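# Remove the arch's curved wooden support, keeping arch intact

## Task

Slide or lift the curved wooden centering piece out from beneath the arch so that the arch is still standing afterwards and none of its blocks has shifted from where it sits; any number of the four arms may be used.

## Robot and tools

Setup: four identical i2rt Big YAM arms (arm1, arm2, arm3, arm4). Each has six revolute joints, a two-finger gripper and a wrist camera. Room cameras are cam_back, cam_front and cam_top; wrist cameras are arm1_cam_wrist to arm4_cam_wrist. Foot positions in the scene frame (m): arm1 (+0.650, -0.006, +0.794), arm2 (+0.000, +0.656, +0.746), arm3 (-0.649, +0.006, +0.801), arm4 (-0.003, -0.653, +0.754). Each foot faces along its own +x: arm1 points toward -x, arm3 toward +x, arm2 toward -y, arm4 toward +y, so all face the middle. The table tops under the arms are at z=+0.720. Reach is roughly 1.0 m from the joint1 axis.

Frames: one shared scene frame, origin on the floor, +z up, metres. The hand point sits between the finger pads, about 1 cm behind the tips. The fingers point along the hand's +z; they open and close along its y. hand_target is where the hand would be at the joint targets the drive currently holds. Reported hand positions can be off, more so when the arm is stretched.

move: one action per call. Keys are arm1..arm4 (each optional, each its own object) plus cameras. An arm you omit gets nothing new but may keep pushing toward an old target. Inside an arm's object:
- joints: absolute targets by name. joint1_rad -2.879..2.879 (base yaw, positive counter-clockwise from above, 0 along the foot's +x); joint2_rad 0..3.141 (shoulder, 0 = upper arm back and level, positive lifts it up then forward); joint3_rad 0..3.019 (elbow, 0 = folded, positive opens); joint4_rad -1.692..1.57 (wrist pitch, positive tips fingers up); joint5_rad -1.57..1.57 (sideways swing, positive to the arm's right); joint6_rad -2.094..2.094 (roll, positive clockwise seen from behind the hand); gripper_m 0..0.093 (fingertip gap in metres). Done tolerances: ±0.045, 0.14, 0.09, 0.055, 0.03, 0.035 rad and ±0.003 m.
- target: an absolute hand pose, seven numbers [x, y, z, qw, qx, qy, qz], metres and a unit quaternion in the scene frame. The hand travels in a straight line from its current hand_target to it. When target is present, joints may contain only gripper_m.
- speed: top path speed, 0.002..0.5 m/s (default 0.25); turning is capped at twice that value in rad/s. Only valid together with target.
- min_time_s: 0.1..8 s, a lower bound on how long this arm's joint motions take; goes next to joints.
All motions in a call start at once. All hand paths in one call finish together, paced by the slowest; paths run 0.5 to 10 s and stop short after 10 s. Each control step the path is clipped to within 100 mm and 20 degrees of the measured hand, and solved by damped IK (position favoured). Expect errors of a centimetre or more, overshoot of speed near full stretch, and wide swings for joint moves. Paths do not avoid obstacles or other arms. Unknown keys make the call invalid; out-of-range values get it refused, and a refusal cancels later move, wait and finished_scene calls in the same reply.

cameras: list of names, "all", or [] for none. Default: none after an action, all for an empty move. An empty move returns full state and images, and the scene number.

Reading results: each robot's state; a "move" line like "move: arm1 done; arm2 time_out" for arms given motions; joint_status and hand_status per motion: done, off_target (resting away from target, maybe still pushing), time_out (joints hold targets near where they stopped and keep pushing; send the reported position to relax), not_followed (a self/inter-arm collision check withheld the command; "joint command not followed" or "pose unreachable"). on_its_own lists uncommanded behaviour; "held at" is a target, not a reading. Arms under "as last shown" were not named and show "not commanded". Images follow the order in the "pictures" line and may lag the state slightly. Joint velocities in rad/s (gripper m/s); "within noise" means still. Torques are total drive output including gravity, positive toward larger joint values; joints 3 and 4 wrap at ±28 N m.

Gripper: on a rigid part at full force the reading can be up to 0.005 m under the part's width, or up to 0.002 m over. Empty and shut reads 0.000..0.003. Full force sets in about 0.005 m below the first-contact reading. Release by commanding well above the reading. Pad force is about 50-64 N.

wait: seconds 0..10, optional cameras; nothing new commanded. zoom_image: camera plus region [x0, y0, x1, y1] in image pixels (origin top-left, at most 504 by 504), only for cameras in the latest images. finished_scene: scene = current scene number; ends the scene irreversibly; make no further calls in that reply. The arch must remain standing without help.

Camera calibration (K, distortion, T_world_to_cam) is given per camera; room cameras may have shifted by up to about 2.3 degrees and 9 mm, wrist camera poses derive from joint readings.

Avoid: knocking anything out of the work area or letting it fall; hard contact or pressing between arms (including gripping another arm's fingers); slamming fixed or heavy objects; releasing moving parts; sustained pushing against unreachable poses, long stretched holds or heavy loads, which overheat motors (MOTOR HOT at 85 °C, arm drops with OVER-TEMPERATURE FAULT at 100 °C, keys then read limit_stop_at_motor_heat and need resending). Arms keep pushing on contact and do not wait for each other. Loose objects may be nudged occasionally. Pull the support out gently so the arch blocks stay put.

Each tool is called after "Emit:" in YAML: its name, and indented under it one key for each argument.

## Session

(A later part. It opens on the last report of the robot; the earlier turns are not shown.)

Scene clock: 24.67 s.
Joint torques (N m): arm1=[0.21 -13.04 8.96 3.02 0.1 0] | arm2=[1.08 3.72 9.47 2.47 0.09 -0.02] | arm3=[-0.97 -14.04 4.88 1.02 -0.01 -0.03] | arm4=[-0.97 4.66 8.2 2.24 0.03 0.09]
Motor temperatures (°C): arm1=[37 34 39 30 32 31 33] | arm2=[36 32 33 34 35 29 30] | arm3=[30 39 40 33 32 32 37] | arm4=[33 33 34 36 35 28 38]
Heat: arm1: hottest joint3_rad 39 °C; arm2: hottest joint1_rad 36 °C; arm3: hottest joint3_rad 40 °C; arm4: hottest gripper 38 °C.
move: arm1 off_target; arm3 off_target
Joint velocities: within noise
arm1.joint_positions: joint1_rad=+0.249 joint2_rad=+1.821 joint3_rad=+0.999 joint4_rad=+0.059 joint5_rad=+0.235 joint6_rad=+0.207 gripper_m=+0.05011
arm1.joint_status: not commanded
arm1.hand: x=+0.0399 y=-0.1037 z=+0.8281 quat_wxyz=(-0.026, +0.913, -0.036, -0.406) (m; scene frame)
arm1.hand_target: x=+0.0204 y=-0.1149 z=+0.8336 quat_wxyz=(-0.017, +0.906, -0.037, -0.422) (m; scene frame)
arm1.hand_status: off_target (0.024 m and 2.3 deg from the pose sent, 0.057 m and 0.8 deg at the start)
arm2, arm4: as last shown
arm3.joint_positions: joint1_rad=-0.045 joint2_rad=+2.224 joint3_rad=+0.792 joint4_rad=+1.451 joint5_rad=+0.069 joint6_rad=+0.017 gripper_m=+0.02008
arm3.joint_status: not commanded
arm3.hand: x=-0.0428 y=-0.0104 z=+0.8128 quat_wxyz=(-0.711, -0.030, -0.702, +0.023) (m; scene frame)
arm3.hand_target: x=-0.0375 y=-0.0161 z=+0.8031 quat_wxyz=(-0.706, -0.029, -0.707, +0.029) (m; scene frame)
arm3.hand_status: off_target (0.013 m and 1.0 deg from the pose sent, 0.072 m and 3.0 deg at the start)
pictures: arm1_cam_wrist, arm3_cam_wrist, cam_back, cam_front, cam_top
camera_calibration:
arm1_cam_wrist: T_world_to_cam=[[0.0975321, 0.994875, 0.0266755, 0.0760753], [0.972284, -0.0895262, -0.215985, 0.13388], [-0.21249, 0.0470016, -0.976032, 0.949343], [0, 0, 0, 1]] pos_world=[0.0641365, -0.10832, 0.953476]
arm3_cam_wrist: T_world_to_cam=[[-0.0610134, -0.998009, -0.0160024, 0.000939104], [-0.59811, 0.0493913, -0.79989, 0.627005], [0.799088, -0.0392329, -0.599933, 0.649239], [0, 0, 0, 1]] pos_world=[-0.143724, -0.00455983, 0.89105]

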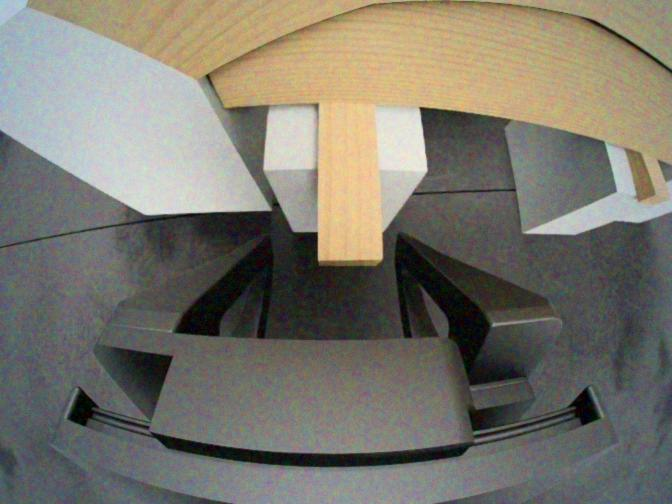

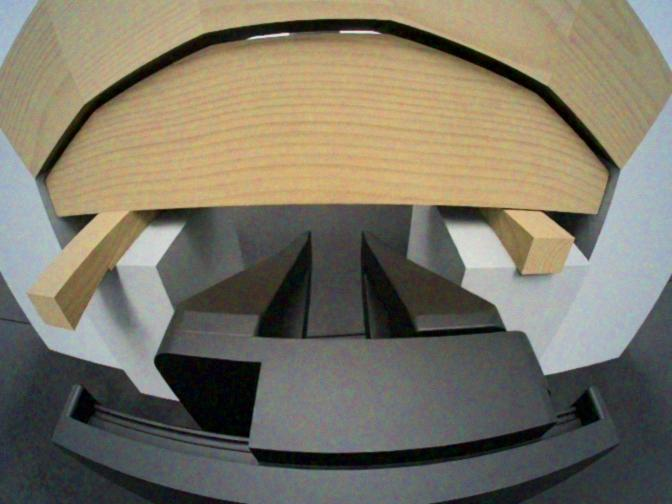

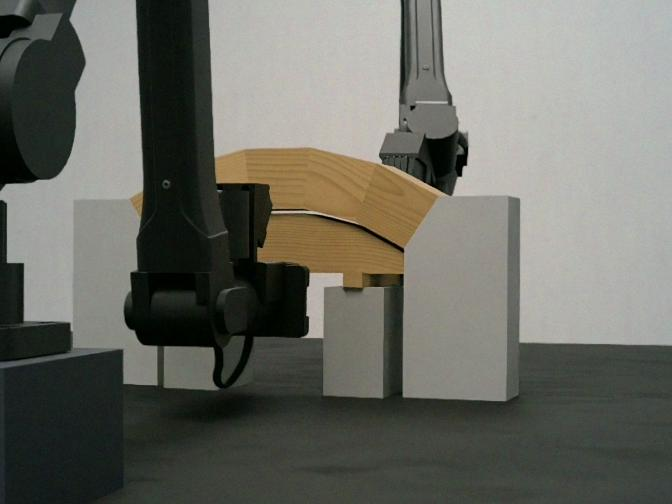

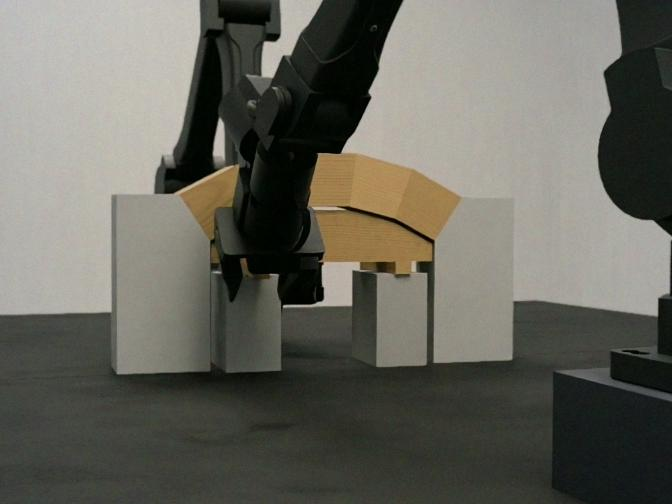

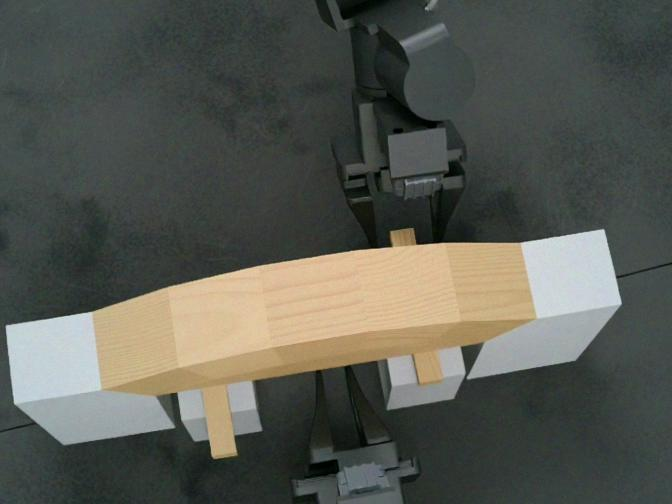

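Emit:
move:
  arm1: {"target":[0.012,-0.110,0.836,0.0173,-0.9055,0.0372,0.4223],"speed":0.05}
  arm3: {"target":[-0.034,-0.016,0.807,0.7065,0.029,0.7065,-0.029],"speed":0.05}
  cameras: ["arm1_cam_wrist","arm3_cam_wrist","cam_top"]

Emit:
zoom_image:
  camera: "arm3_cam_wrist"
  region: [150, 180, 520, 350]

Emit:
zoom_image:
  camera: "arm1_cam_wrist"
  region: [200, 80, 460, 350]

Scene clock: 26.13 s.
Joint torques (N m): arm1=[-0.62 -13.33 9.14 2.48 0 -0.11] | arm2=[1.2 3.84 9.55 2.4 0.1 -0.02] | arm3=[-1.03 -14.8 4.96 0.99 -0.01 -0.03] | arm4=[-1.14 4.54 8.2 2.29 0.05 0.06]
Motor temperatures (°C): arm1=[37 34 40 30 32 31 33] | arm2=[36 32 33 34 35 29 30] | arm3=[30 39 39 33 32 32 37] | arm4=[33 33 34 36 35 28 38]
Heat: arm1: hottest joint3_rad 40 °C; arm2: hottest joint1_rad 36 °C; arm3: hottest joint2_rad 39 °C; arm4: hottest gripper 38 °C.
move: arm1 off_target; arm3 done
Joint velocities: within noise
arm1.joint_positions: joint1_rad=+0.249 joint2_rad=+1.826 joint3_rad=+1.019 joint4_rad=+0.059 joint5_rad=+0.228 joint6_rad=+0.207 gripper_m=+0.05011
arm1.joint_status: not commanded
arm1.hand: x=+0.0318 y=-0.1068 z=+0.8336 quat_wxyz=(-0.021, +0.910, -0.036, -0.412) (m; scene frame)
arm1.hand_target: x=+0.0131 y=-0.1099 z=+0.8363 quat_wxyz=(-0.017, +0.905, -0.037, -0.422) (m; scene frame)
arm1.hand_status: off_target (0.020 m and 1.4 deg from the pose sent, 0.030 m and 2.3 deg at the start)
arm2, arm4: as last shown
arm3.joint_positions: joint1_rad=-0.045 joint2_rad=+2.224 joint3_rad=+0.796 joint4_rad=+1.435 joint5_rad=+0.069 joint6_rad=+0.017 gripper_m=+0.02008
arm3.joint_status: not commanded
arm3.hand: x=-0.0410 y=-0.0104 z=+0.8103 quat_wxyz=(-0.707, -0.030, -0.706, +0.023) (m; scene frame)
arm3.hand_target: x=-0.0344 y=-0.0161 z=+0.8070 quat_wxyz=(-0.706, -0.029, -0.707, +0.029) (m; scene frame)
arm3.hand_status: done (0.010 m and 0.7 deg from the pose sent, 0.012 m and 1.0 deg at the start)
pictures: arm1_cam_wrist, arm3_cam_wrist, cam_top
camera_calibration:
arm1_cam_wrist: T_world_to_cam=[[0.0927785, 0.995532, 0.0175421, 0.087624], [0.969737, -0.0863504, -0.228373, 0.15341], [-0.225838, 0.0381993, -0.973416, 0.950533], [0, 0, 0, 1]] pos_world=[0.0577693, -0.110295, 0.958761]
arm3_cam_wrist: T_world_to_cam=[[-0.061248, -0.998004, -0.0154052, 0.000413068], [-0.606958, 0.049493, -0.793191, 0.620264], [0.79237, -0.0392311, -0.608778, 0.653218], [0, 0, 0, 1]] pos_world=[-0.141091, -0.00466003, 0.889659]

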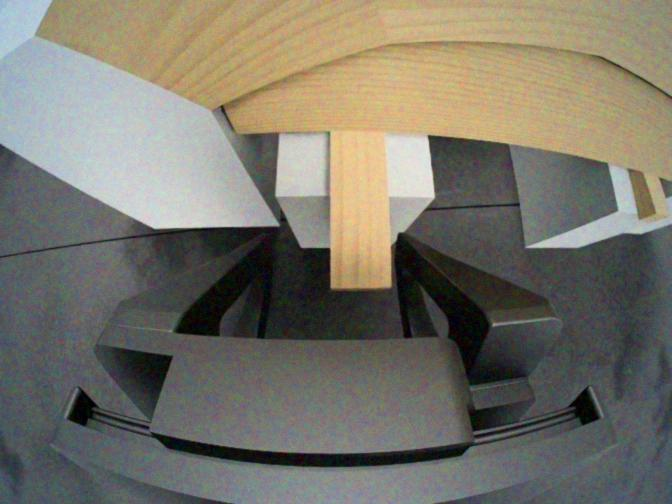

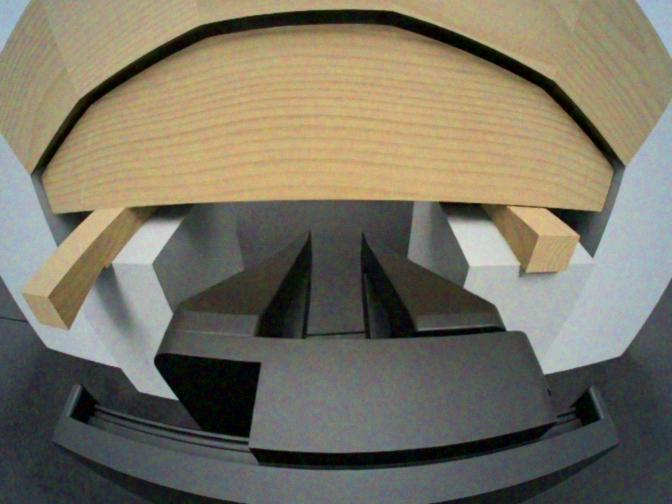

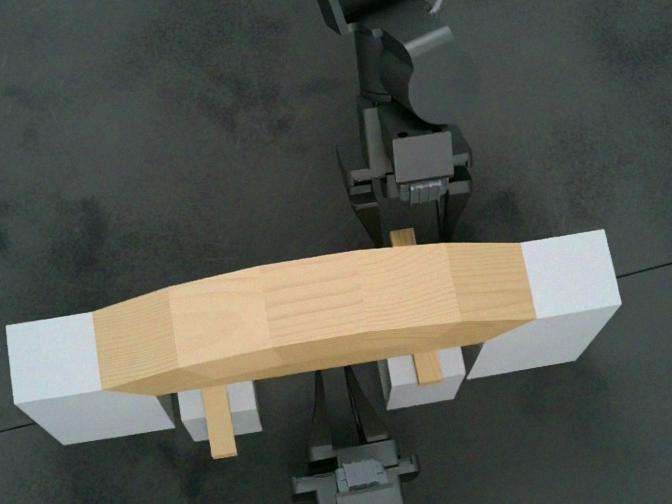

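Scaled by 1.362 from the camera's 672x504 image, which has a finer 960x720 frame.

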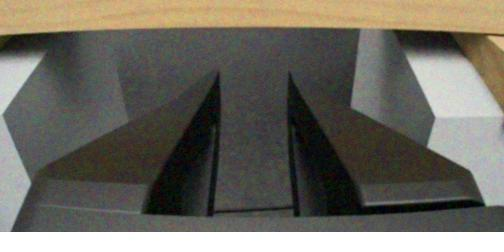

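Scaled by 1.867 from the camera's 672x504 image, which has a finer 960x720 frame.

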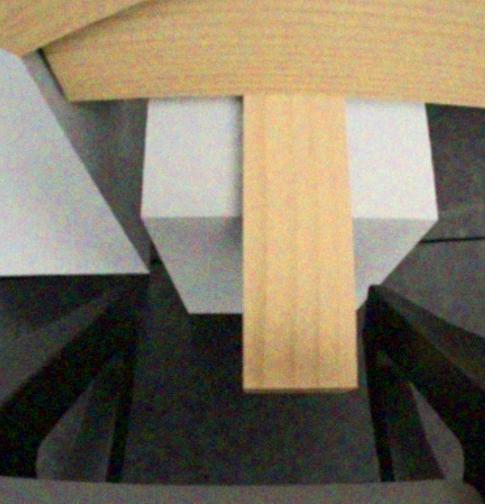

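Emit:
move:
  arm1: {"target":[0.012,-0.100,0.832,0.0173,-0.9055,0.0372,0.4223],"speed":0.05}
  arm3: {"target":[-0.007,-0.018,0.809,0.7065,0.029,0.7065,-0.029],"speed":0.05}
  cameras: ["arm1_cam_wrist","arm3_cam_wrist"]

Emit:
zoom_image:
  camera: "arm3_cam_wrist"
  region: [150, 180, 520, 350]

Scene clock: 28.30 s.
Joint torques (N m): arm1=[-1.61 -13.16 8.5 3.02 -0.01 -0.22] | arm2=[1.14 3.84 9.51 2.54 0.09 -0.01] | arm3=[-1.08 -14.92 6.12 1.03 -0.02 -0.03] | arm4=[-1.14 3.9 8.34 2.32 0.06 0.1]
Motor temperatures (°C): arm1=[37 34 40 30 32 31 33] | arm2=[36 32 34 34 35 29 30] | arm3=[30 39 39 33 32 32 37] | arm4=[33 33 34 36 35 28 37]
Heat: arm1: hottest joint3_rad 40 °C; arm2: hottest joint1_rad 36 °C; arm3: hottest joint2_rad 39 °C; arm4: hottest gripper 37 °C.
move: arm1 off_target; arm3 off_target
Joint velocities: within noise
arm1.joint_positions: joint1_rad=+0.242 joint2_rad=+1.830 joint3_rad=+1.019 joint4_rad=+0.063 joint5_rad=+0.214 joint6_rad=+0.204 gripper_m=+0.05011
arm1.joint_status: not commanded
arm1.hand: x=+0.0309 y=-0.1045 z=+0.8318 quat_wxyz=(-0.017, +0.911, -0.035, -0.411) (m; scene frame)
arm1.hand_target: x=+0.0130 y=-0.0997 z=+0.8324 quat_wxyz=(-0.017, +0.905, -0.037, -0.422) (m; scene frame)
arm1.hand_status: off_target (0.019 m and 1.5 deg from the pose sent, 0.021 m and 1.4 deg at the start)
arm2, arm4: as last shown
arm3.joint_positions: joint1_rad=-0.047 joint2_rad=+2.224 joint3_rad=+0.865 joint4_rad=+1.369 joint5_rad=+0.066 joint6_rad=+0.017 gripper_m=+0.02008
arm3.joint_status: not commanded
arm3.hand: x=-0.0150 y=-0.0116 z=+0.8155 quat_wxyz=(-0.708, -0.030, -0.705, +0.023) (m; scene frame)
arm3.hand_target: x=-0.0074 y=-0.0180 z=+0.8092 quat_wxyz=(-0.707, -0.029, -0.706, +0.029) (m; scene frame)
arm3.hand_status: off_target (0.012 m and 0.8 deg from the pose sent, 0.035 m and 0.7 deg at the start)
pictures: arm1_cam_wrist, arm3_cam_wrist
camera_calibration:
arm1_cam_wrist: T_world_to_cam=[[0.088031, 0.996057, 0.0110335, 0.0910129], [0.970585, -0.0832775, -0.225898, 0.152364], [-0.224088, 0.030595, -0.974088, 0.948121], [0, 0, 0, 1]] pos_world=[0.0565683, -0.106973, 0.956969]
arm3_cam_wrist: T_world_to_cam=[[-0.0604126, -0.998058, -0.0151531, 0.000741851], [-0.604867, 0.0486804, -0.794837, 0.641572], [0.794031, -0.0388525, -0.606634, 0.633991], [0, 0, 0, 1]] pos_world=[-0.115298, -0.00585943, 0.894557]

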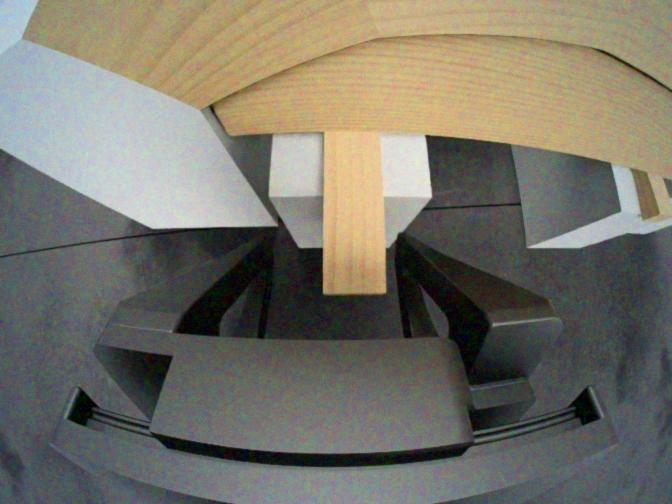

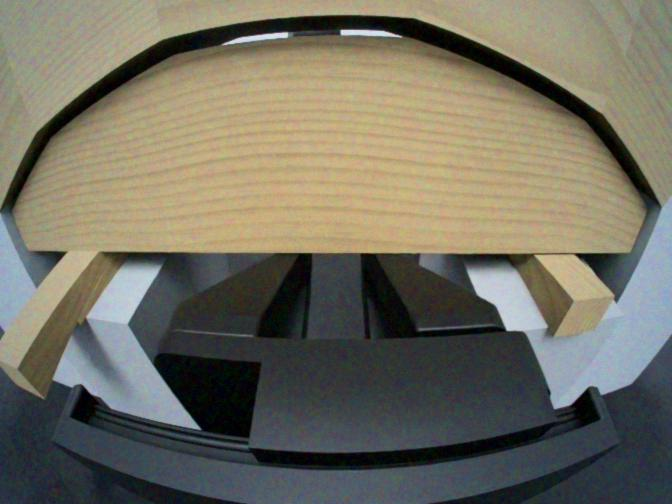

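Scaled by 1.362 from the camera's 672x504 image, which has a finer 960x720 frame.

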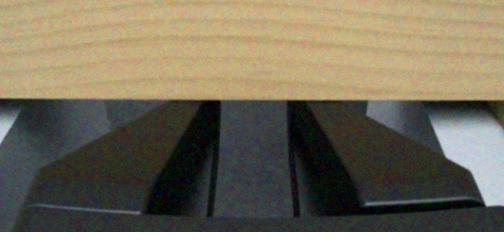

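Emit:
move:
  arm1: {"target":[0.012,-0.090,0.832,0.0173,-0.9055,0.0372,0.4223],"speed":0.05}
  arm3: {"target":[-0.007,-0.018,0.818,0.7065,0.029,0.7065,-0.029],"speed":0.05}
  cameras: ["arm1_cam_wrist","arm3_cam_wrist"]

Emit:
zoom_image:
  camera: "arm3_cam_wrist"
  region: [150, 180, 520, 350]

Scene clock: 30.03 s.
Joint torques (N m): arm1=[-1.96 -13.33 8.08 3.02 -0.01 -0.18] | arm2=[1.2 3.78 9.46 2.41 0.09 -0.03] | arm3=[-1.14 -17.2 5.46 0.94 0 -0.03] | arm4=[-1.03 4.84 8.27 2.24 0.07 0.08]
Motor temperatures (°C): arm1=[37 34 40 30 32 31 33] | arm2=[36 32 34 34 35 29 30] | arm3=[30 40 39 33 32 32 37] | arm4=[33 33 34 36 35 28 37]
Heat: arm1: hottest joint3_rad 40 °C; arm2: hottest joint1_rad 36 °C; arm3: hottest joint2_rad 40 °C; arm4: hottest gripper 37 °C.
move: arm1 off_target; arm3 off_target
Joint velocities: within noise
arm1.joint_positions: joint1_rad=+0.223 joint2_rad=+1.830 joint3_rad=+1.019 joint4_rad=+0.068 joint5_rad=+0.199 joint6_rad=+0.191 gripper_m=+0.05011
arm1.joint_status: not commanded
arm1.hand: x=+0.0284 y=-0.0954 z=+0.8324 quat_wxyz=(-0.016, +0.910, -0.035, -0.412) (m; scene frame)
arm1.hand_target: x=+0.0128 y=-0.0899 z=+0.8323 quat_wxyz=(-0.017, +0.906, -0.037, -0.422) (m; scene frame)
arm1.hand_status: off_target (0.017 m and 1.3 deg from the pose sent, 0.024 m and 1.5 deg at the start)
arm2, arm4: as last shown
arm3.joint_positions: joint1_rad=-0.047 joint2_rad=+2.224 joint3_rad=+0.865 joint4_rad=+1.351 joint5_rad=+0.066 joint6_rad=+0.017 gripper_m=+0.02008
arm3.joint_status: not commanded
arm3.hand: x=-0.0151 y=-0.0116 z=+0.8112 quat_wxyz=(-0.702, -0.030, -0.711, +0.023) (m; scene frame)
arm3.hand_target: x=-0.0073 y=-0.0180 z=+0.8182 quat_wxyz=(-0.707, -0.029, -0.706, +0.029) (m; scene frame)
arm3.hand_status: off_target (0.012 m and 1.0 deg from the pose sent, 0.011 m and 0.8 deg at the start)
pictures: arm1_cam_wrist, arm3_cam_wrist
camera_calibration:
arm1_cam_wrist: T_world_to_cam=[[0.0877993, 0.996095, 0.00923217, 0.0836737], [0.970027, -0.0833861, -0.228241, 0.157667], [-0.22658, 0.0289949, -0.973561, 0.947401], [0, 0, 0, 1]] pos_world=[0.054374, -0.0976694, 0.957566]
arm3_cam_wrist: T_world_to_cam=[[-0.0607859, -0.998049, -0.0142744, -0.000142247], [-0.618422, 0.0488824, -0.784325, 0.629418], [0.783492, -0.0388483, -0.620186, 0.642233], [0, 0, 0, 1]] pos_world=[-0.113947, -0.00595982, 0.89197]

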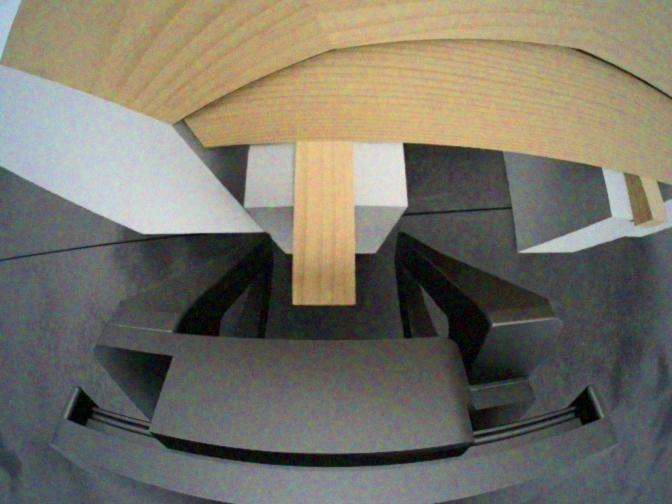

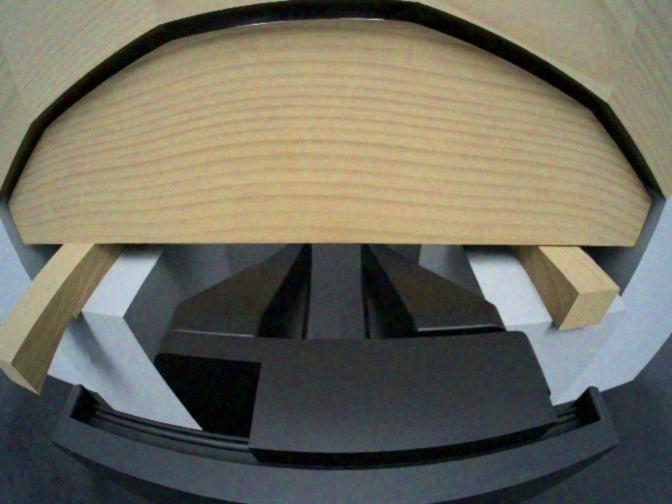

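Scaled by 1.362 from the camera's 672x504 image, which has a finer 960x720 frame.

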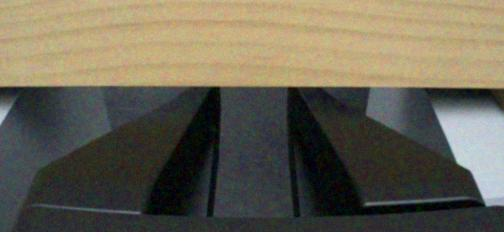

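Emit:
move:
  arm1: {"joints":{"gripper_m":0.027}}
  arm3: {"target":[-0.007,-0.018,0.830,0.7065,0.029,0.7065,-0.029],"speed":0.03}
  cameras: ["arm1_cam_wrist","arm3_cam_wrist"]

Emit:
zoom_image:
  camera: "arm3_cam_wrist"
  region: [150, 180, 520, 350]

Scene clock: 31.40 s.
Joint torques (N m): arm1=[-1.55 -13.39 8.08 3.06 0.01 -0.21] | arm2=[1.2 3.78 9.5 2.48 0.11 0] | arm3=[-1.08 -18.84 4.72 0.98 0 -0.03] | arm4=[-0.91 4.66 8.34 2.25 0.01 0.07]
Motor temperatures (°C): arm1=[37 34 40 30 32 31 33] | arm2=[36 32 34 34 35 29 30] | arm3=[30 40 39 33 32 32 37] | arm4=[33 33 34 36 35 28 37]
Heat: arm1: hottest joint3_rad 40 °C; arm2: hottest joint1_rad 36 °C; arm3: hottest joint2_rad 40 °C; arm4: hottest gripper 37 °C.
move: arm1 done; arm3 off_target
Joint velocities: within noise
arm1.joint_positions: joint1_rad=+0.223 joint2_rad=+1.830 joint3_rad=+1.019 joint4_rad=+0.068 joint5_rad=+0.199 joint6_rad=+0.191 gripper_m=+0.02711
arm1.joint_status: all done
arm1.hand: x=+0.0284 y=-0.0954 z=+0.8324 quat_wxyz=(-0.016, +0.910, -0.035, -0.412) (m; scene frame)
arm1.hand_target: x=+0.0128 y=-0.0899 z=+0.8323 quat_wxyz=(-0.017, +0.906, -0.037, -0.422) (m; scene frame)
arm1.hand_status: not commanded
arm2.joint_positions: joint1_rad=-0.491 joint2_rad=+0.571 joint3_rad=+1.396 joint4_rad=-1.145 joint5_rad=+0.158 joint6_rad=+0.378 gripper_m=+0.09396
arm2.joint_status: not commanded
arm2.hand: x=-0.1424 y=+0.4717 z=+1.3418 quat_wxyz=(-0.330, -0.780, -0.216, +0.486) (m; scene frame)
arm2.hand_target: x=-0.1404 y=+0.4751 z=+1.3501 quat_wxyz=(-0.336, -0.774, -0.213, +0.492) (m; scene frame)
arm2.hand_status: not commanded
arm3.joint_positions: joint1_rad=-0.047 joint2_rad=+2.209 joint3_rad=+0.865 joint4_rad=+1.327 joint5_rad=+0.066 joint6_rad=+0.017 gripper_m=+0.02008
arm3.joint_status: not commanded
arm3.hand: x=-0.0134 y=-0.0116 z=+0.8142 quat_wxyz=(-0.698, -0.030, -0.715, +0.023) (m; scene frame)
arm3.hand_target: x=-0.0072 y=-0.0179 z=+0.8302 quat_wxyz=(-0.707, -0.029, -0.706, +0.029) (m; scene frame)
arm3.hand_status: off_target (0.018 m and 1.5 deg from the pose sent, 0.021 m and 1.0 deg at the start)
arm4.joint_positions: joint1_rad=-0.377 joint2_rad=+0.615 joint3_rad=+1.493 joint4_rad=-1.274 joint5_rad=+0.157 joint6_rad=-0.616 gripper_m=+0.09396
arm4.joint_status: not commanded
arm4.hand: x=+0.0978 y=-0.4603 z=+1.3602 quat_wxyz=(-0.554, +0.623, -0.545, -0.090) (m; scene frame)
arm4.hand_target: x=+0.0963 y=-0.4637 z=+1.3683 quat_wxyz=(-0.562, +0.618, -0.542, -0.093) (m; scene frame)
arm4.hand_status: not commanded
pictures: arm1_cam_wrist, arm3_cam_wrist
camera_calibration:
arm1_cam_wrist: T_world_to_cam=[[0.0873237, 0.996131, 0.00986252, 0.0831996], [0.970092, -0.0827817, -0.228187, 0.157663], [-0.226488, 0.0294937, -0.973567, 0.947453], [0, 0, 0, 1]] pos_world=[0.0543741, -0.09777, 0.957566]
arm3_cam_wrist: T_world_to_cam=[[-0.0609586, -0.998051, -0.0133851, -0.000652764], [-0.626189, 0.0486821, -0.77815, 0.62766], [0.777285, -0.0390533, -0.627936, 0.649069], [0, 0, 0, 1]] pos_world=[-0.111518, -0.00585894, 0.895978]

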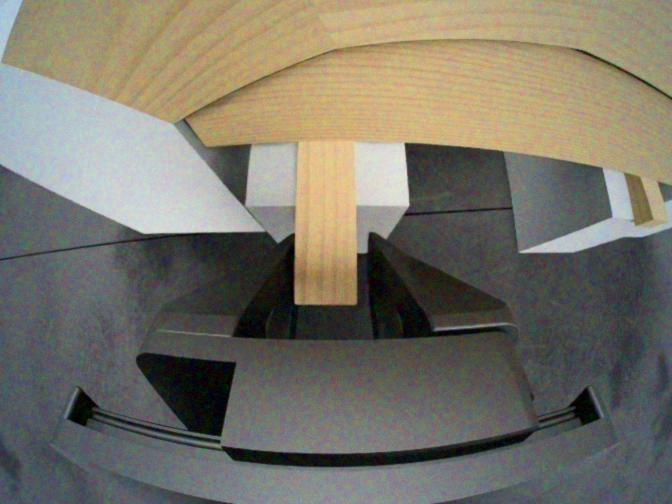

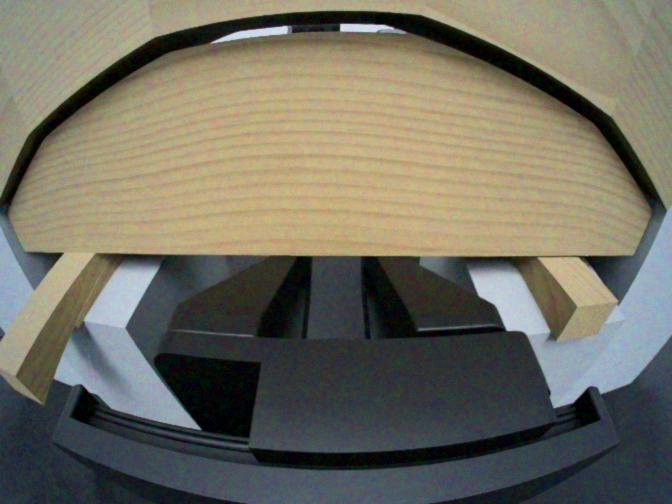

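Scaled by 1.362 from the camera's 672x504 image, which has a finer 960x720 frame.

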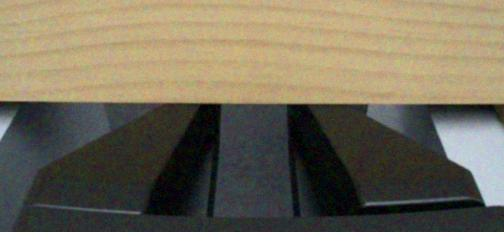

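Emit:
wait:
  seconds: 0.1
  cameras: ["cam_front","cam_back"]

Emit:
zoom_image:
  camera: "cam_front"
  region: [270, 220, 380, 340]

Emit:
zoom_image:
  camera: "cam_back"
  region: [180, 220, 360, 360]

Scene clock: 33.03 s.
Joint torques (N m): arm1=[-1.61 -13.22 8.06 3.04 0.01 -0.22] | arm2=[1.08 3.66 9.46 2.43 0.1 -0.01] | arm3=[-1.2 -18.73 4.68 0.98 0 -0.03] | arm4=[-1.32 4.19 8.24 2.33 0.07 0.07]
Motor temperatures (°C): arm1=[37 34 40 30 32 31 33] | arm2=[36 32 34 34 35 29 30] | arm3=[30 40 39 33 32 32 37] | arm4=[33 33 34 36 35 28 37]
Heat: arm1: hottest joint3_rad 40 °C; arm2: hottest joint1_rad 36 °C; arm3: hottest joint2_rad 40 °C; arm4: hottest gripper 37 °C.
Joint velocities: within noise
arm1.joint_positions: joint1_rad=+0.223 joint2_rad=+1.830 joint3_rad=+1.019 joint4_rad=+0.068 joint5_rad=+0.199 joint6_rad=+0.191 gripper_m=+0.02711
arm1.joint_status: all done
arm1.hand: x=+0.0284 y=-0.0954 z=+0.8324 quat_wxyz=(-0.016, +0.910, -0.035, -0.412) (m; scene frame)
arm1.hand_target: x=+0.0128 y=-0.0899 z=+0.8323 quat_wxyz=(-0.017, +0.906, -0.037, -0.422) (m; scene frame)
arm1.hand_status: not commanded
arm2.joint_positions: joint1_rad=-0.491 joint2_rad=+0.571 joint3_rad=+1.396 joint4_rad=-1.145 joint5_rad=+0.158 joint6_rad=+0.378 gripper_m=+0.09396
arm2.joint_status: not commanded
arm2.hand: x=-0.1424 y=+0.4717 z=+1.3418 quat_wxyz=(-0.330, -0.780, -0.216, +0.486) (m; scene frame)
arm2.hand_target: x=-0.1404 y=+0.4751 z=+1.3501 quat_wxyz=(-0.336, -0.774, -0.213, +0.492) (m; scene frame)
arm2.hand_status: not commanded
arm3.joint_positions: joint1_rad=-0.047 joint2_rad=+2.209 joint3_rad=+0.865 joint4_rad=+1.327 joint5_rad=+0.066 joint6_rad=+0.017 gripper_m=+0.02008
arm3.joint_status: not commanded
arm3.hand: x=-0.0134 y=-0.0116 z=+0.8142 quat_wxyz=(-0.698, -0.030, -0.715, +0.023) (m; scene frame)
arm3.hand_target: x=-0.0072 y=-0.0179 z=+0.8302 quat_wxyz=(-0.707, -0.029, -0.706, +0.029) (m; scene frame)
arm3.hand_status: off_target (0.018 m and 1.5 deg from the pose sent, 0.021 m and 1.0 deg at the start)
arm4.joint_positions: joint1_rad=-0.377 joint2_rad=+0.615 joint3_rad=+1.493 joint4_rad=-1.274 joint5_rad=+0.157 joint6_rad=-0.616 gripper_m=+0.09396
arm4.joint_status: not commanded
arm4.hand: x=+0.0978 y=-0.4603 z=+1.3602 quat_wxyz=(-0.554, +0.623, -0.545, -0.090) (m; scene frame)
arm4.hand_target: x=+0.0963 y=-0.4637 z=+1.3683 quat_wxyz=(-0.562, +0.618, -0.542, -0.093) (m; scene frame)
arm4.hand_status: not commanded
wait: 0.10 s; at rest from the start
pictures: cam_back, cam_front

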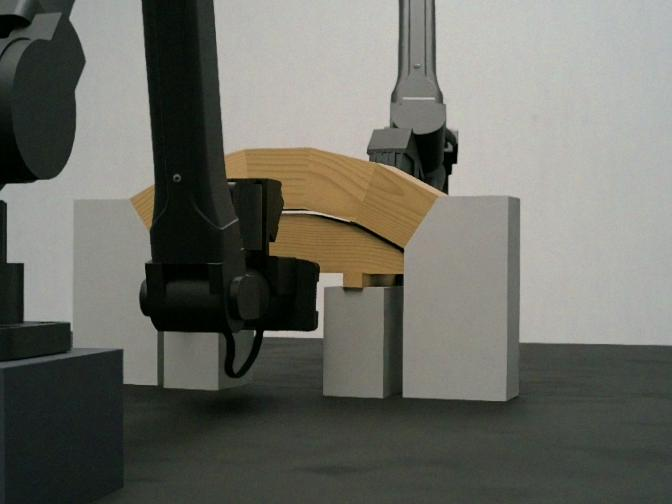

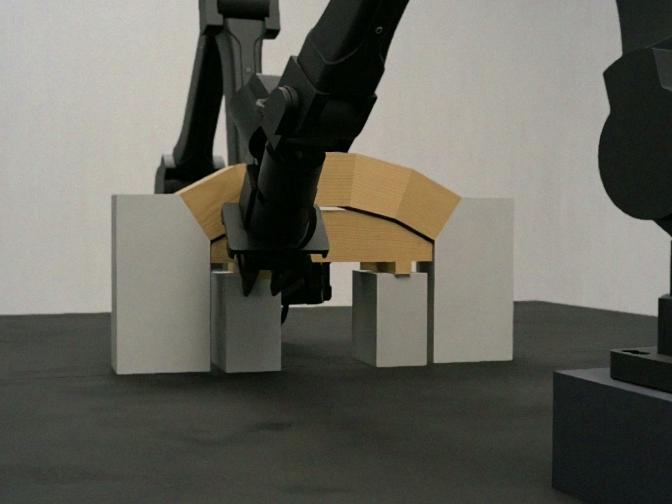

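Scaled by 4.200 from the camera's 672x504 image, which has a finer 960x720 frame.

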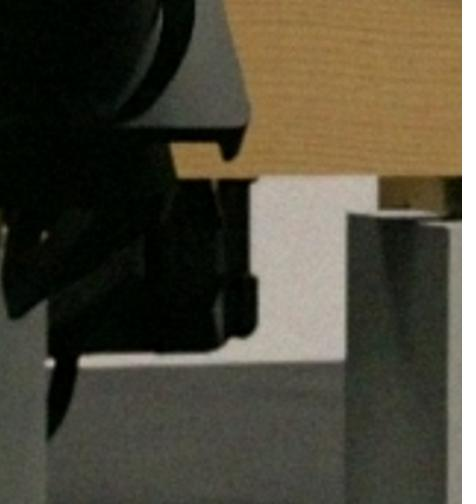

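Scaled by 2.800 from the camera's 672x504 image, which has a finer 960x720 frame.

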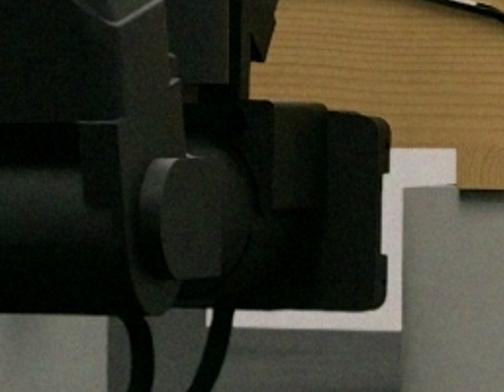

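Emit:
move:
  arm3: {"target":[-0.007,-0.018,0.839,0.7065,0.029,0.7065,-0.029],"speed":0.03}
  cameras: ["arm3_cam_wrist","cam_front"]

Emit:
zoom_image:
  camera: "arm3_cam_wrist"
  region: [150, 180, 520, 350]

Emit:
zoom_image:
  camera: "cam_front"
  region: [270, 190, 450, 310]

Scene clock: 34.33 s.
Joint torques (N m): arm1=[-1.67 -13.33 8.1 3.03 0.01 -0.21] | arm2=[1.2 3.84 9.59 2.48 0.09 -0.02] | arm3=[-1.08 -20.25 4.23 1.18 0 -0.02] | arm4=[-0.79 4.37 8.2 2.25 0.06 0.08]
Motor temperatures (°C): arm1=[37 34 40 31 32 31 33] | arm2=[36 32 34 33 35 29 30] | arm3=[30 40 39 33 32 32 37] | arm4=[33 33 34 36 35 28 37]
Heat: arm1: hottest joint3_rad 40 °C; arm2: hottest joint1_rad 36 °C; arm3: hottest joint2_rad 40 °C; arm4: hottest gripper 37 °C.
move: arm3 off_target
Joint velocities: within noise
arm1, arm2, arm4: as last shown
arm3.joint_positions: joint1_rad=-0.048 joint2_rad=+2.198 joint3_rad=+0.865 joint4_rad=+1.301 joint5_rad=+0.066 joint6_rad=+0.015 gripper_m=+0.02008
arm3.joint_status: not commanded
arm3.hand: x=-0.0124 y=-0.0119 z=+0.8144 quat_wxyz=(-0.693, -0.029, -0.720, +0.024) (m; scene frame)
arm3.hand_target: x=-0.0072 y=-0.0179 z=+0.8388 quat_wxyz=(-0.707, -0.029, -0.706, +0.029) (m; scene frame)
arm3.hand_status: off_target (0.026 m and 2.3 deg from the pose sent, 0.027 m and 1.5 deg at the start)
pictures: arm3_cam_wrist, cam_front
camera_calibration:
arm3_cam_wrist: T_world_to_cam=[[-0.0615995, -0.998039, -0.0111032, -0.00270794], [-0.637787, 0.0479166, -0.768721, 0.620588], [0.767745, -0.0402713, -0.639488, 0.657653], [0, 0, 0, 1]] pos_world=[-0.109273, -0.00595456, 0.89759]

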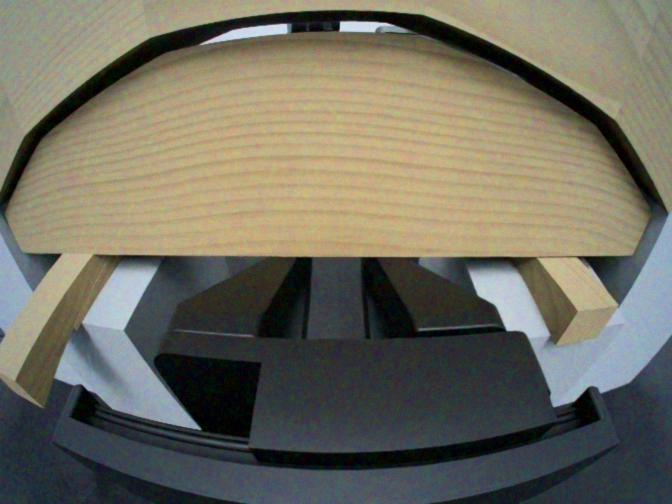

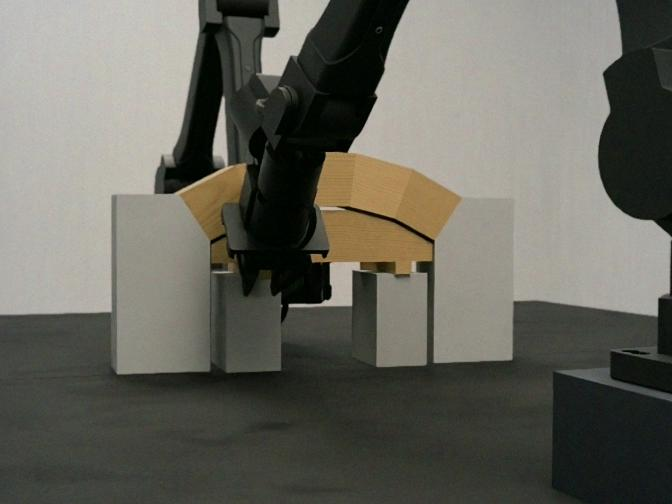

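Scaled by 1.362 from the camera's 672x504 image, which has a finer 960x720 frame.

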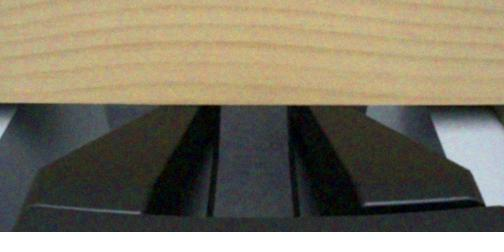

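Scaled by 2.800 from the camera's 672x504 image, which has a finer 960x720 frame.

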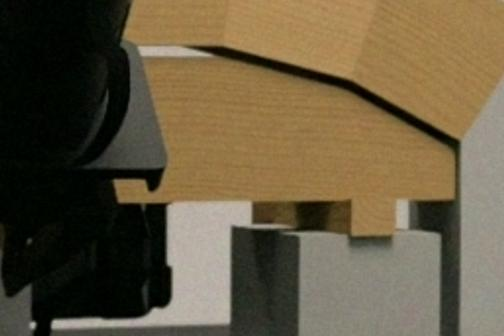

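Emit:
move:
  arm3: {"target":[-0.007,-0.016,0.800,0.8032,0.0244,0.5943,-0.0330],"speed":0.1}
  cameras: ["arm3_cam_wrist","cam_front","cam_back"]

Emit:
zoom_image:
  camera: "arm3_cam_wrist"
  region: [150, 180, 520, 350]

Emit:
zoom_image:
  camera: "cam_front"
  region: [270, 190, 450, 310]

Scene clock: 40.27 s.
Joint torques (N m): arm1=[-1.61 -13.39 8.09 3.04 0.01 -0.21] | arm2=[1.2 3.66 9.54 2.47 0.11 -0.02] | arm3=[-0.56 -15.21 5.05 2.24 0.27 -0.03] | arm4=[-0.91 4.42 8.27 2.17 0.04 0.07]
Motor temperatures (°C): arm1=[37 34 41 31 31 31 33] | arm2=[36 32 34 33 35 29 30] | arm3=[30 41 38 33 31 32 36] | arm4=[33 33 34 36 35 28 37]
Heat: arm1: hottest joint3_rad 41 °C; arm2: hottest joint1_rad 36 °C; arm3: hottest joint2_rad 41 °C; arm4: hottest gripper 37 °C.
move: arm3 off_target
Joint velocities: within noise
arm1, arm2, arm4: as last shown
arm3.joint_positions: joint1_rad=-0.048 joint2_rad=+2.341 joint3_rad=+0.923 joint4_rad=+1.536 joint5_rad=+0.069 joint6_rad=+0.008 gripper_m=+0.02008
arm3.joint_status: not commanded
arm3.hand: x=-0.0108 y=-0.0126 z=+0.8029 quat_wxyz=(-0.745, -0.029, -0.666, +0.026) (m; scene frame)
arm3.hand_target: x=-0.0067 y=-0.0159 z=+0.8004 quat_wxyz=(-0.751, -0.028, -0.659, +0.032) (m; scene frame)
arm3.hand_status: off_target (0.006 m and 10.7 deg from the pose sent, 0.016 m and 19.2 deg at the start; a joint's target at an end of its range on 36 of 60 steps)
pictures: arm3_cam_wrist, cam_back, cam_front
camera_calibration:
arm3_cam_wrist: T_world_to_cam=[[-0.0625709, -0.997971, -0.0118131, -0.00286951], [-0.516385, 0.0425007, -0.855301, 0.683605], [0.854067, -0.0474169, -0.517997, 0.552342], [0, 0, 0, 1]] pos_world=[-0.118913, -0.00572704, 0.870765]

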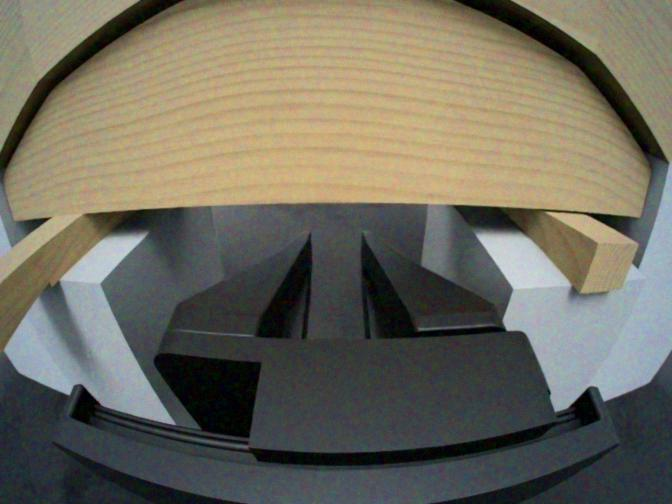

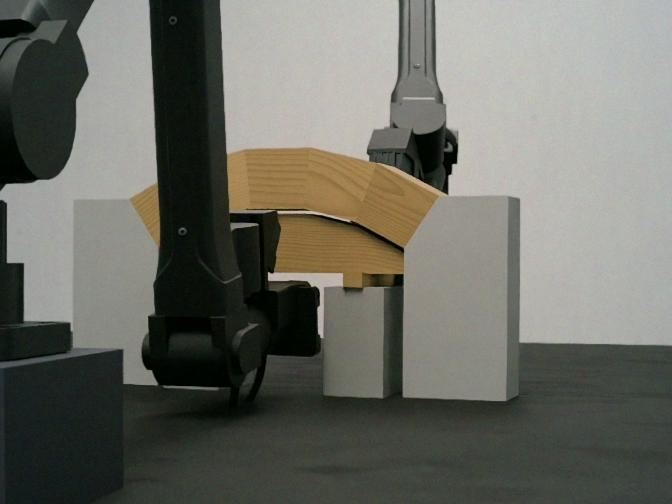

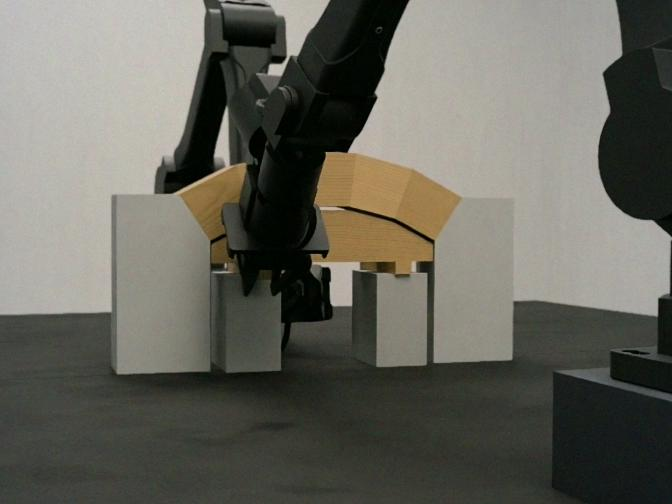

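Scaled by 1.362 from the camera's 672x504 image, which has a finer 960x720 frame.

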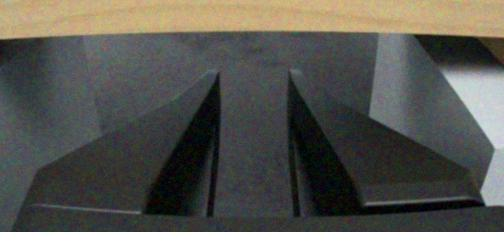

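Scaled by 2.800 from the camera's 672x504 image, which has a finer 960x720 frame.

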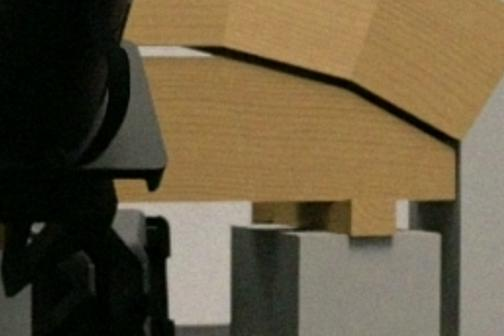

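Emit:
move:
  arm3: {"target":[-0.005,-0.016,0.814,0.7706,0.0262,0.6360,-0.0316],"speed":0.05}
  cameras: ["arm3_cam_wrist","cam_front"]

Emit:
zoom_image:
  camera: "arm3_cam_wrist"
  region: [150, 180, 520, 350]

Scene clock: 43.33 s.
Joint torques (N m): arm1=[-1.55 -13.39 8.08 3.06 0 -0.21] | arm2=[1.32 3.84 9.52 2.44 0.11 -0.02] | arm3=[-0.73 -17.32 4.72 2.19 0.11 -0.04] | arm4=[-1.26 4.37 8.31 2.32 0.04 0.07]
Motor temperatures (°C): arm1=[37 34 41 31 31 31 33] | arm2=[36 32 35 33 35 29 30] | arm3=[30 41 38 33 31 32 36] | arm4=[33 33 35 36 35 28 37]
Heat: arm1: hottest joint3_rad 41 °C; arm2: hottest joint1_rad 36 °C; arm3: hottest joint2_rad 41 °C; arm4: hottest gripper 37 °C.
move: arm3 off_target
Joint velocities: within noise
arm1, arm2, arm4: as last shown
arm3.joint_positions: joint1_rad=-0.048 joint2_rad=+2.341 joint3_rad=+0.923 joint4_rad=+1.536 joint5_rad=+0.069 joint6_rad=+0.007 gripper_m=+0.02008
arm3.joint_status: not commanded
arm3.hand: x=-0.0108 y=-0.0126 z=+0.8029 quat_wxyz=(-0.745, -0.029, -0.666, +0.026) (m; scene frame)
arm3.hand_target: x=-0.0049 y=-0.0159 z=+0.8143 quat_wxyz=(-0.758, -0.027, -0.651, +0.031) (m; scene frame)
arm3.hand_status: off_target (0.013 m and 4.6 deg from the pose sent, 0.013 m and 4.6 deg at the start; a joint's target at an end of its range on 33 of 33 steps)
pictures: arm3_cam_wrist, cam_front
camera_calibration:
arm3_cam_wrist: T_world_to_cam=[[-0.0627042, -0.997971, -0.0110398, -0.00355636], [-0.516411, 0.0419086, -0.855315, 0.683611], [0.854042, -0.0479308, -0.517991, 0.552331], [0, 0, 0, 1]] pos_world=[-0.118913, -0.00572467, 0.870766]

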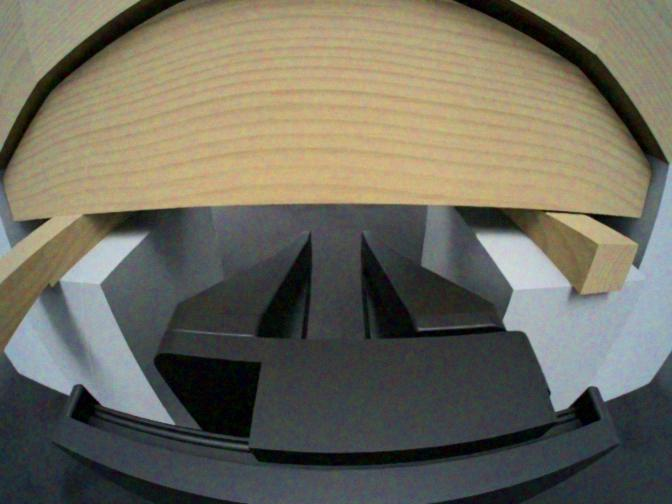

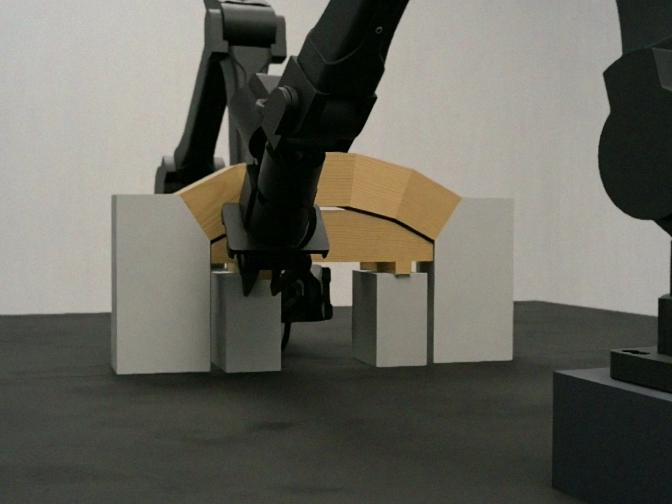

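Scaled by 1.362 from the camera's 672x504 image, which has a finer 960x720 frame.

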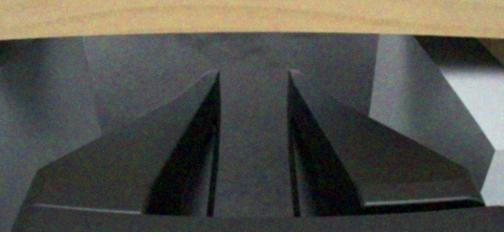

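Emit:
move:
  arm3: {"joints":{"joint2_rad":2.295,"joint4_rad":1.56},"min_time_s":1.0}
  cameras: ["arm3_cam_wrist","cam_front"]

Emit:
zoom_image:
  camera: "arm3_cam_wrist"
  region: [150, 180, 520, 350]

Scene clock: 45.00 s.
Joint torques (N m): arm1=[-1.61 -13.39 8.06 3.06 0 -0.21] | arm2=[1.03 3.96 9.5 2.47 0.11 -0.01] | arm3=[-0.73 -19.25 4.93 2.21 0.11 -0.03] | arm4=[-1.03 4.78 8.17 2.22 0.05 0.06]
Motor temperatures (°C): arm1=[37 34 41 31 31 31 33] | arm2=[36 32 35 33 35 29 30] | arm3=[30 41 38 33 31 32 36] | arm4=[33 33 35 36 35 28 37]
Heat: arm1: hottest joint3_rad 41 °C; arm2: hottest joint1_rad 36 °C; arm3: hottest joint2_rad 41 °C; arm4: hottest gripper 37 °C.
move: arm3 done
Joint velocities: within noise
arm1, arm2, arm4: as last shown
arm3.joint_positions: joint1_rad=-0.048 joint2_rad=+2.319 joint3_rad=+0.923 joint4_rad=+1.536 joint5_rad=+0.069 joint6_rad=+0.007 gripper_m=+0.02008
arm3.joint_status: all done
joint sent to its limit — arm3.joint4_rad, upper limit.
arm3.hand: x=-0.0081 y=-0.0125 z=+0.8166 quat_wxyz=(-0.752, -0.029, -0.658, +0.026) (m; scene frame)
arm3.hand_target: x=-0.0003 y=-0.0158 z=+0.8421 quat_wxyz=(-0.772, -0.027, -0.634, +0.031) (m; scene frame)
arm3.hand_status: not commanded
pictures: arm3_cam_wrist, cam_front
camera_calibration:
arm3_cam_wrist: T_world_to_cam=[[-0.0622646, -0.997984, -0.0122928, -0.00209753], [-0.497395, 0.0417061, -0.866521, 0.70601], [0.865287, -0.0478392, -0.498989, 0.541683], [0, 0, 0, 1]] pos_world=[-0.117676, -0.00562452, 0.882041]

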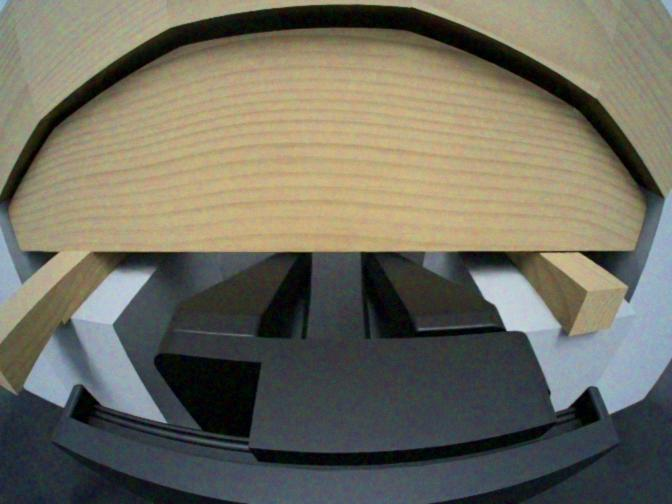

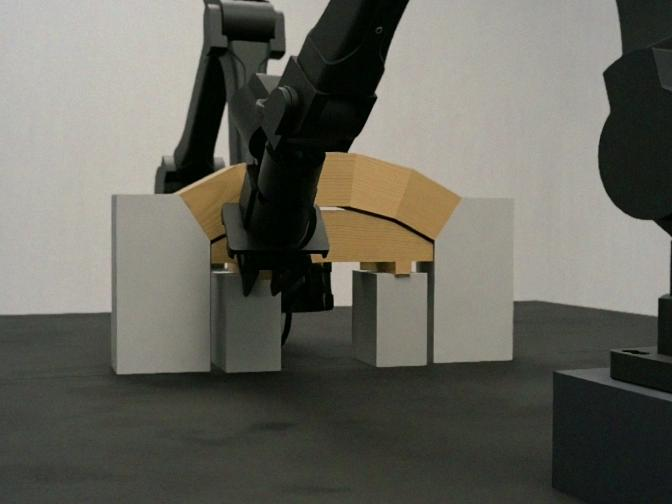

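Scaled by 1.362 from the camera's 672x504 image, which has a finer 960x720 frame.

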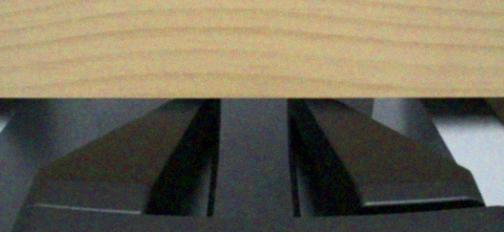

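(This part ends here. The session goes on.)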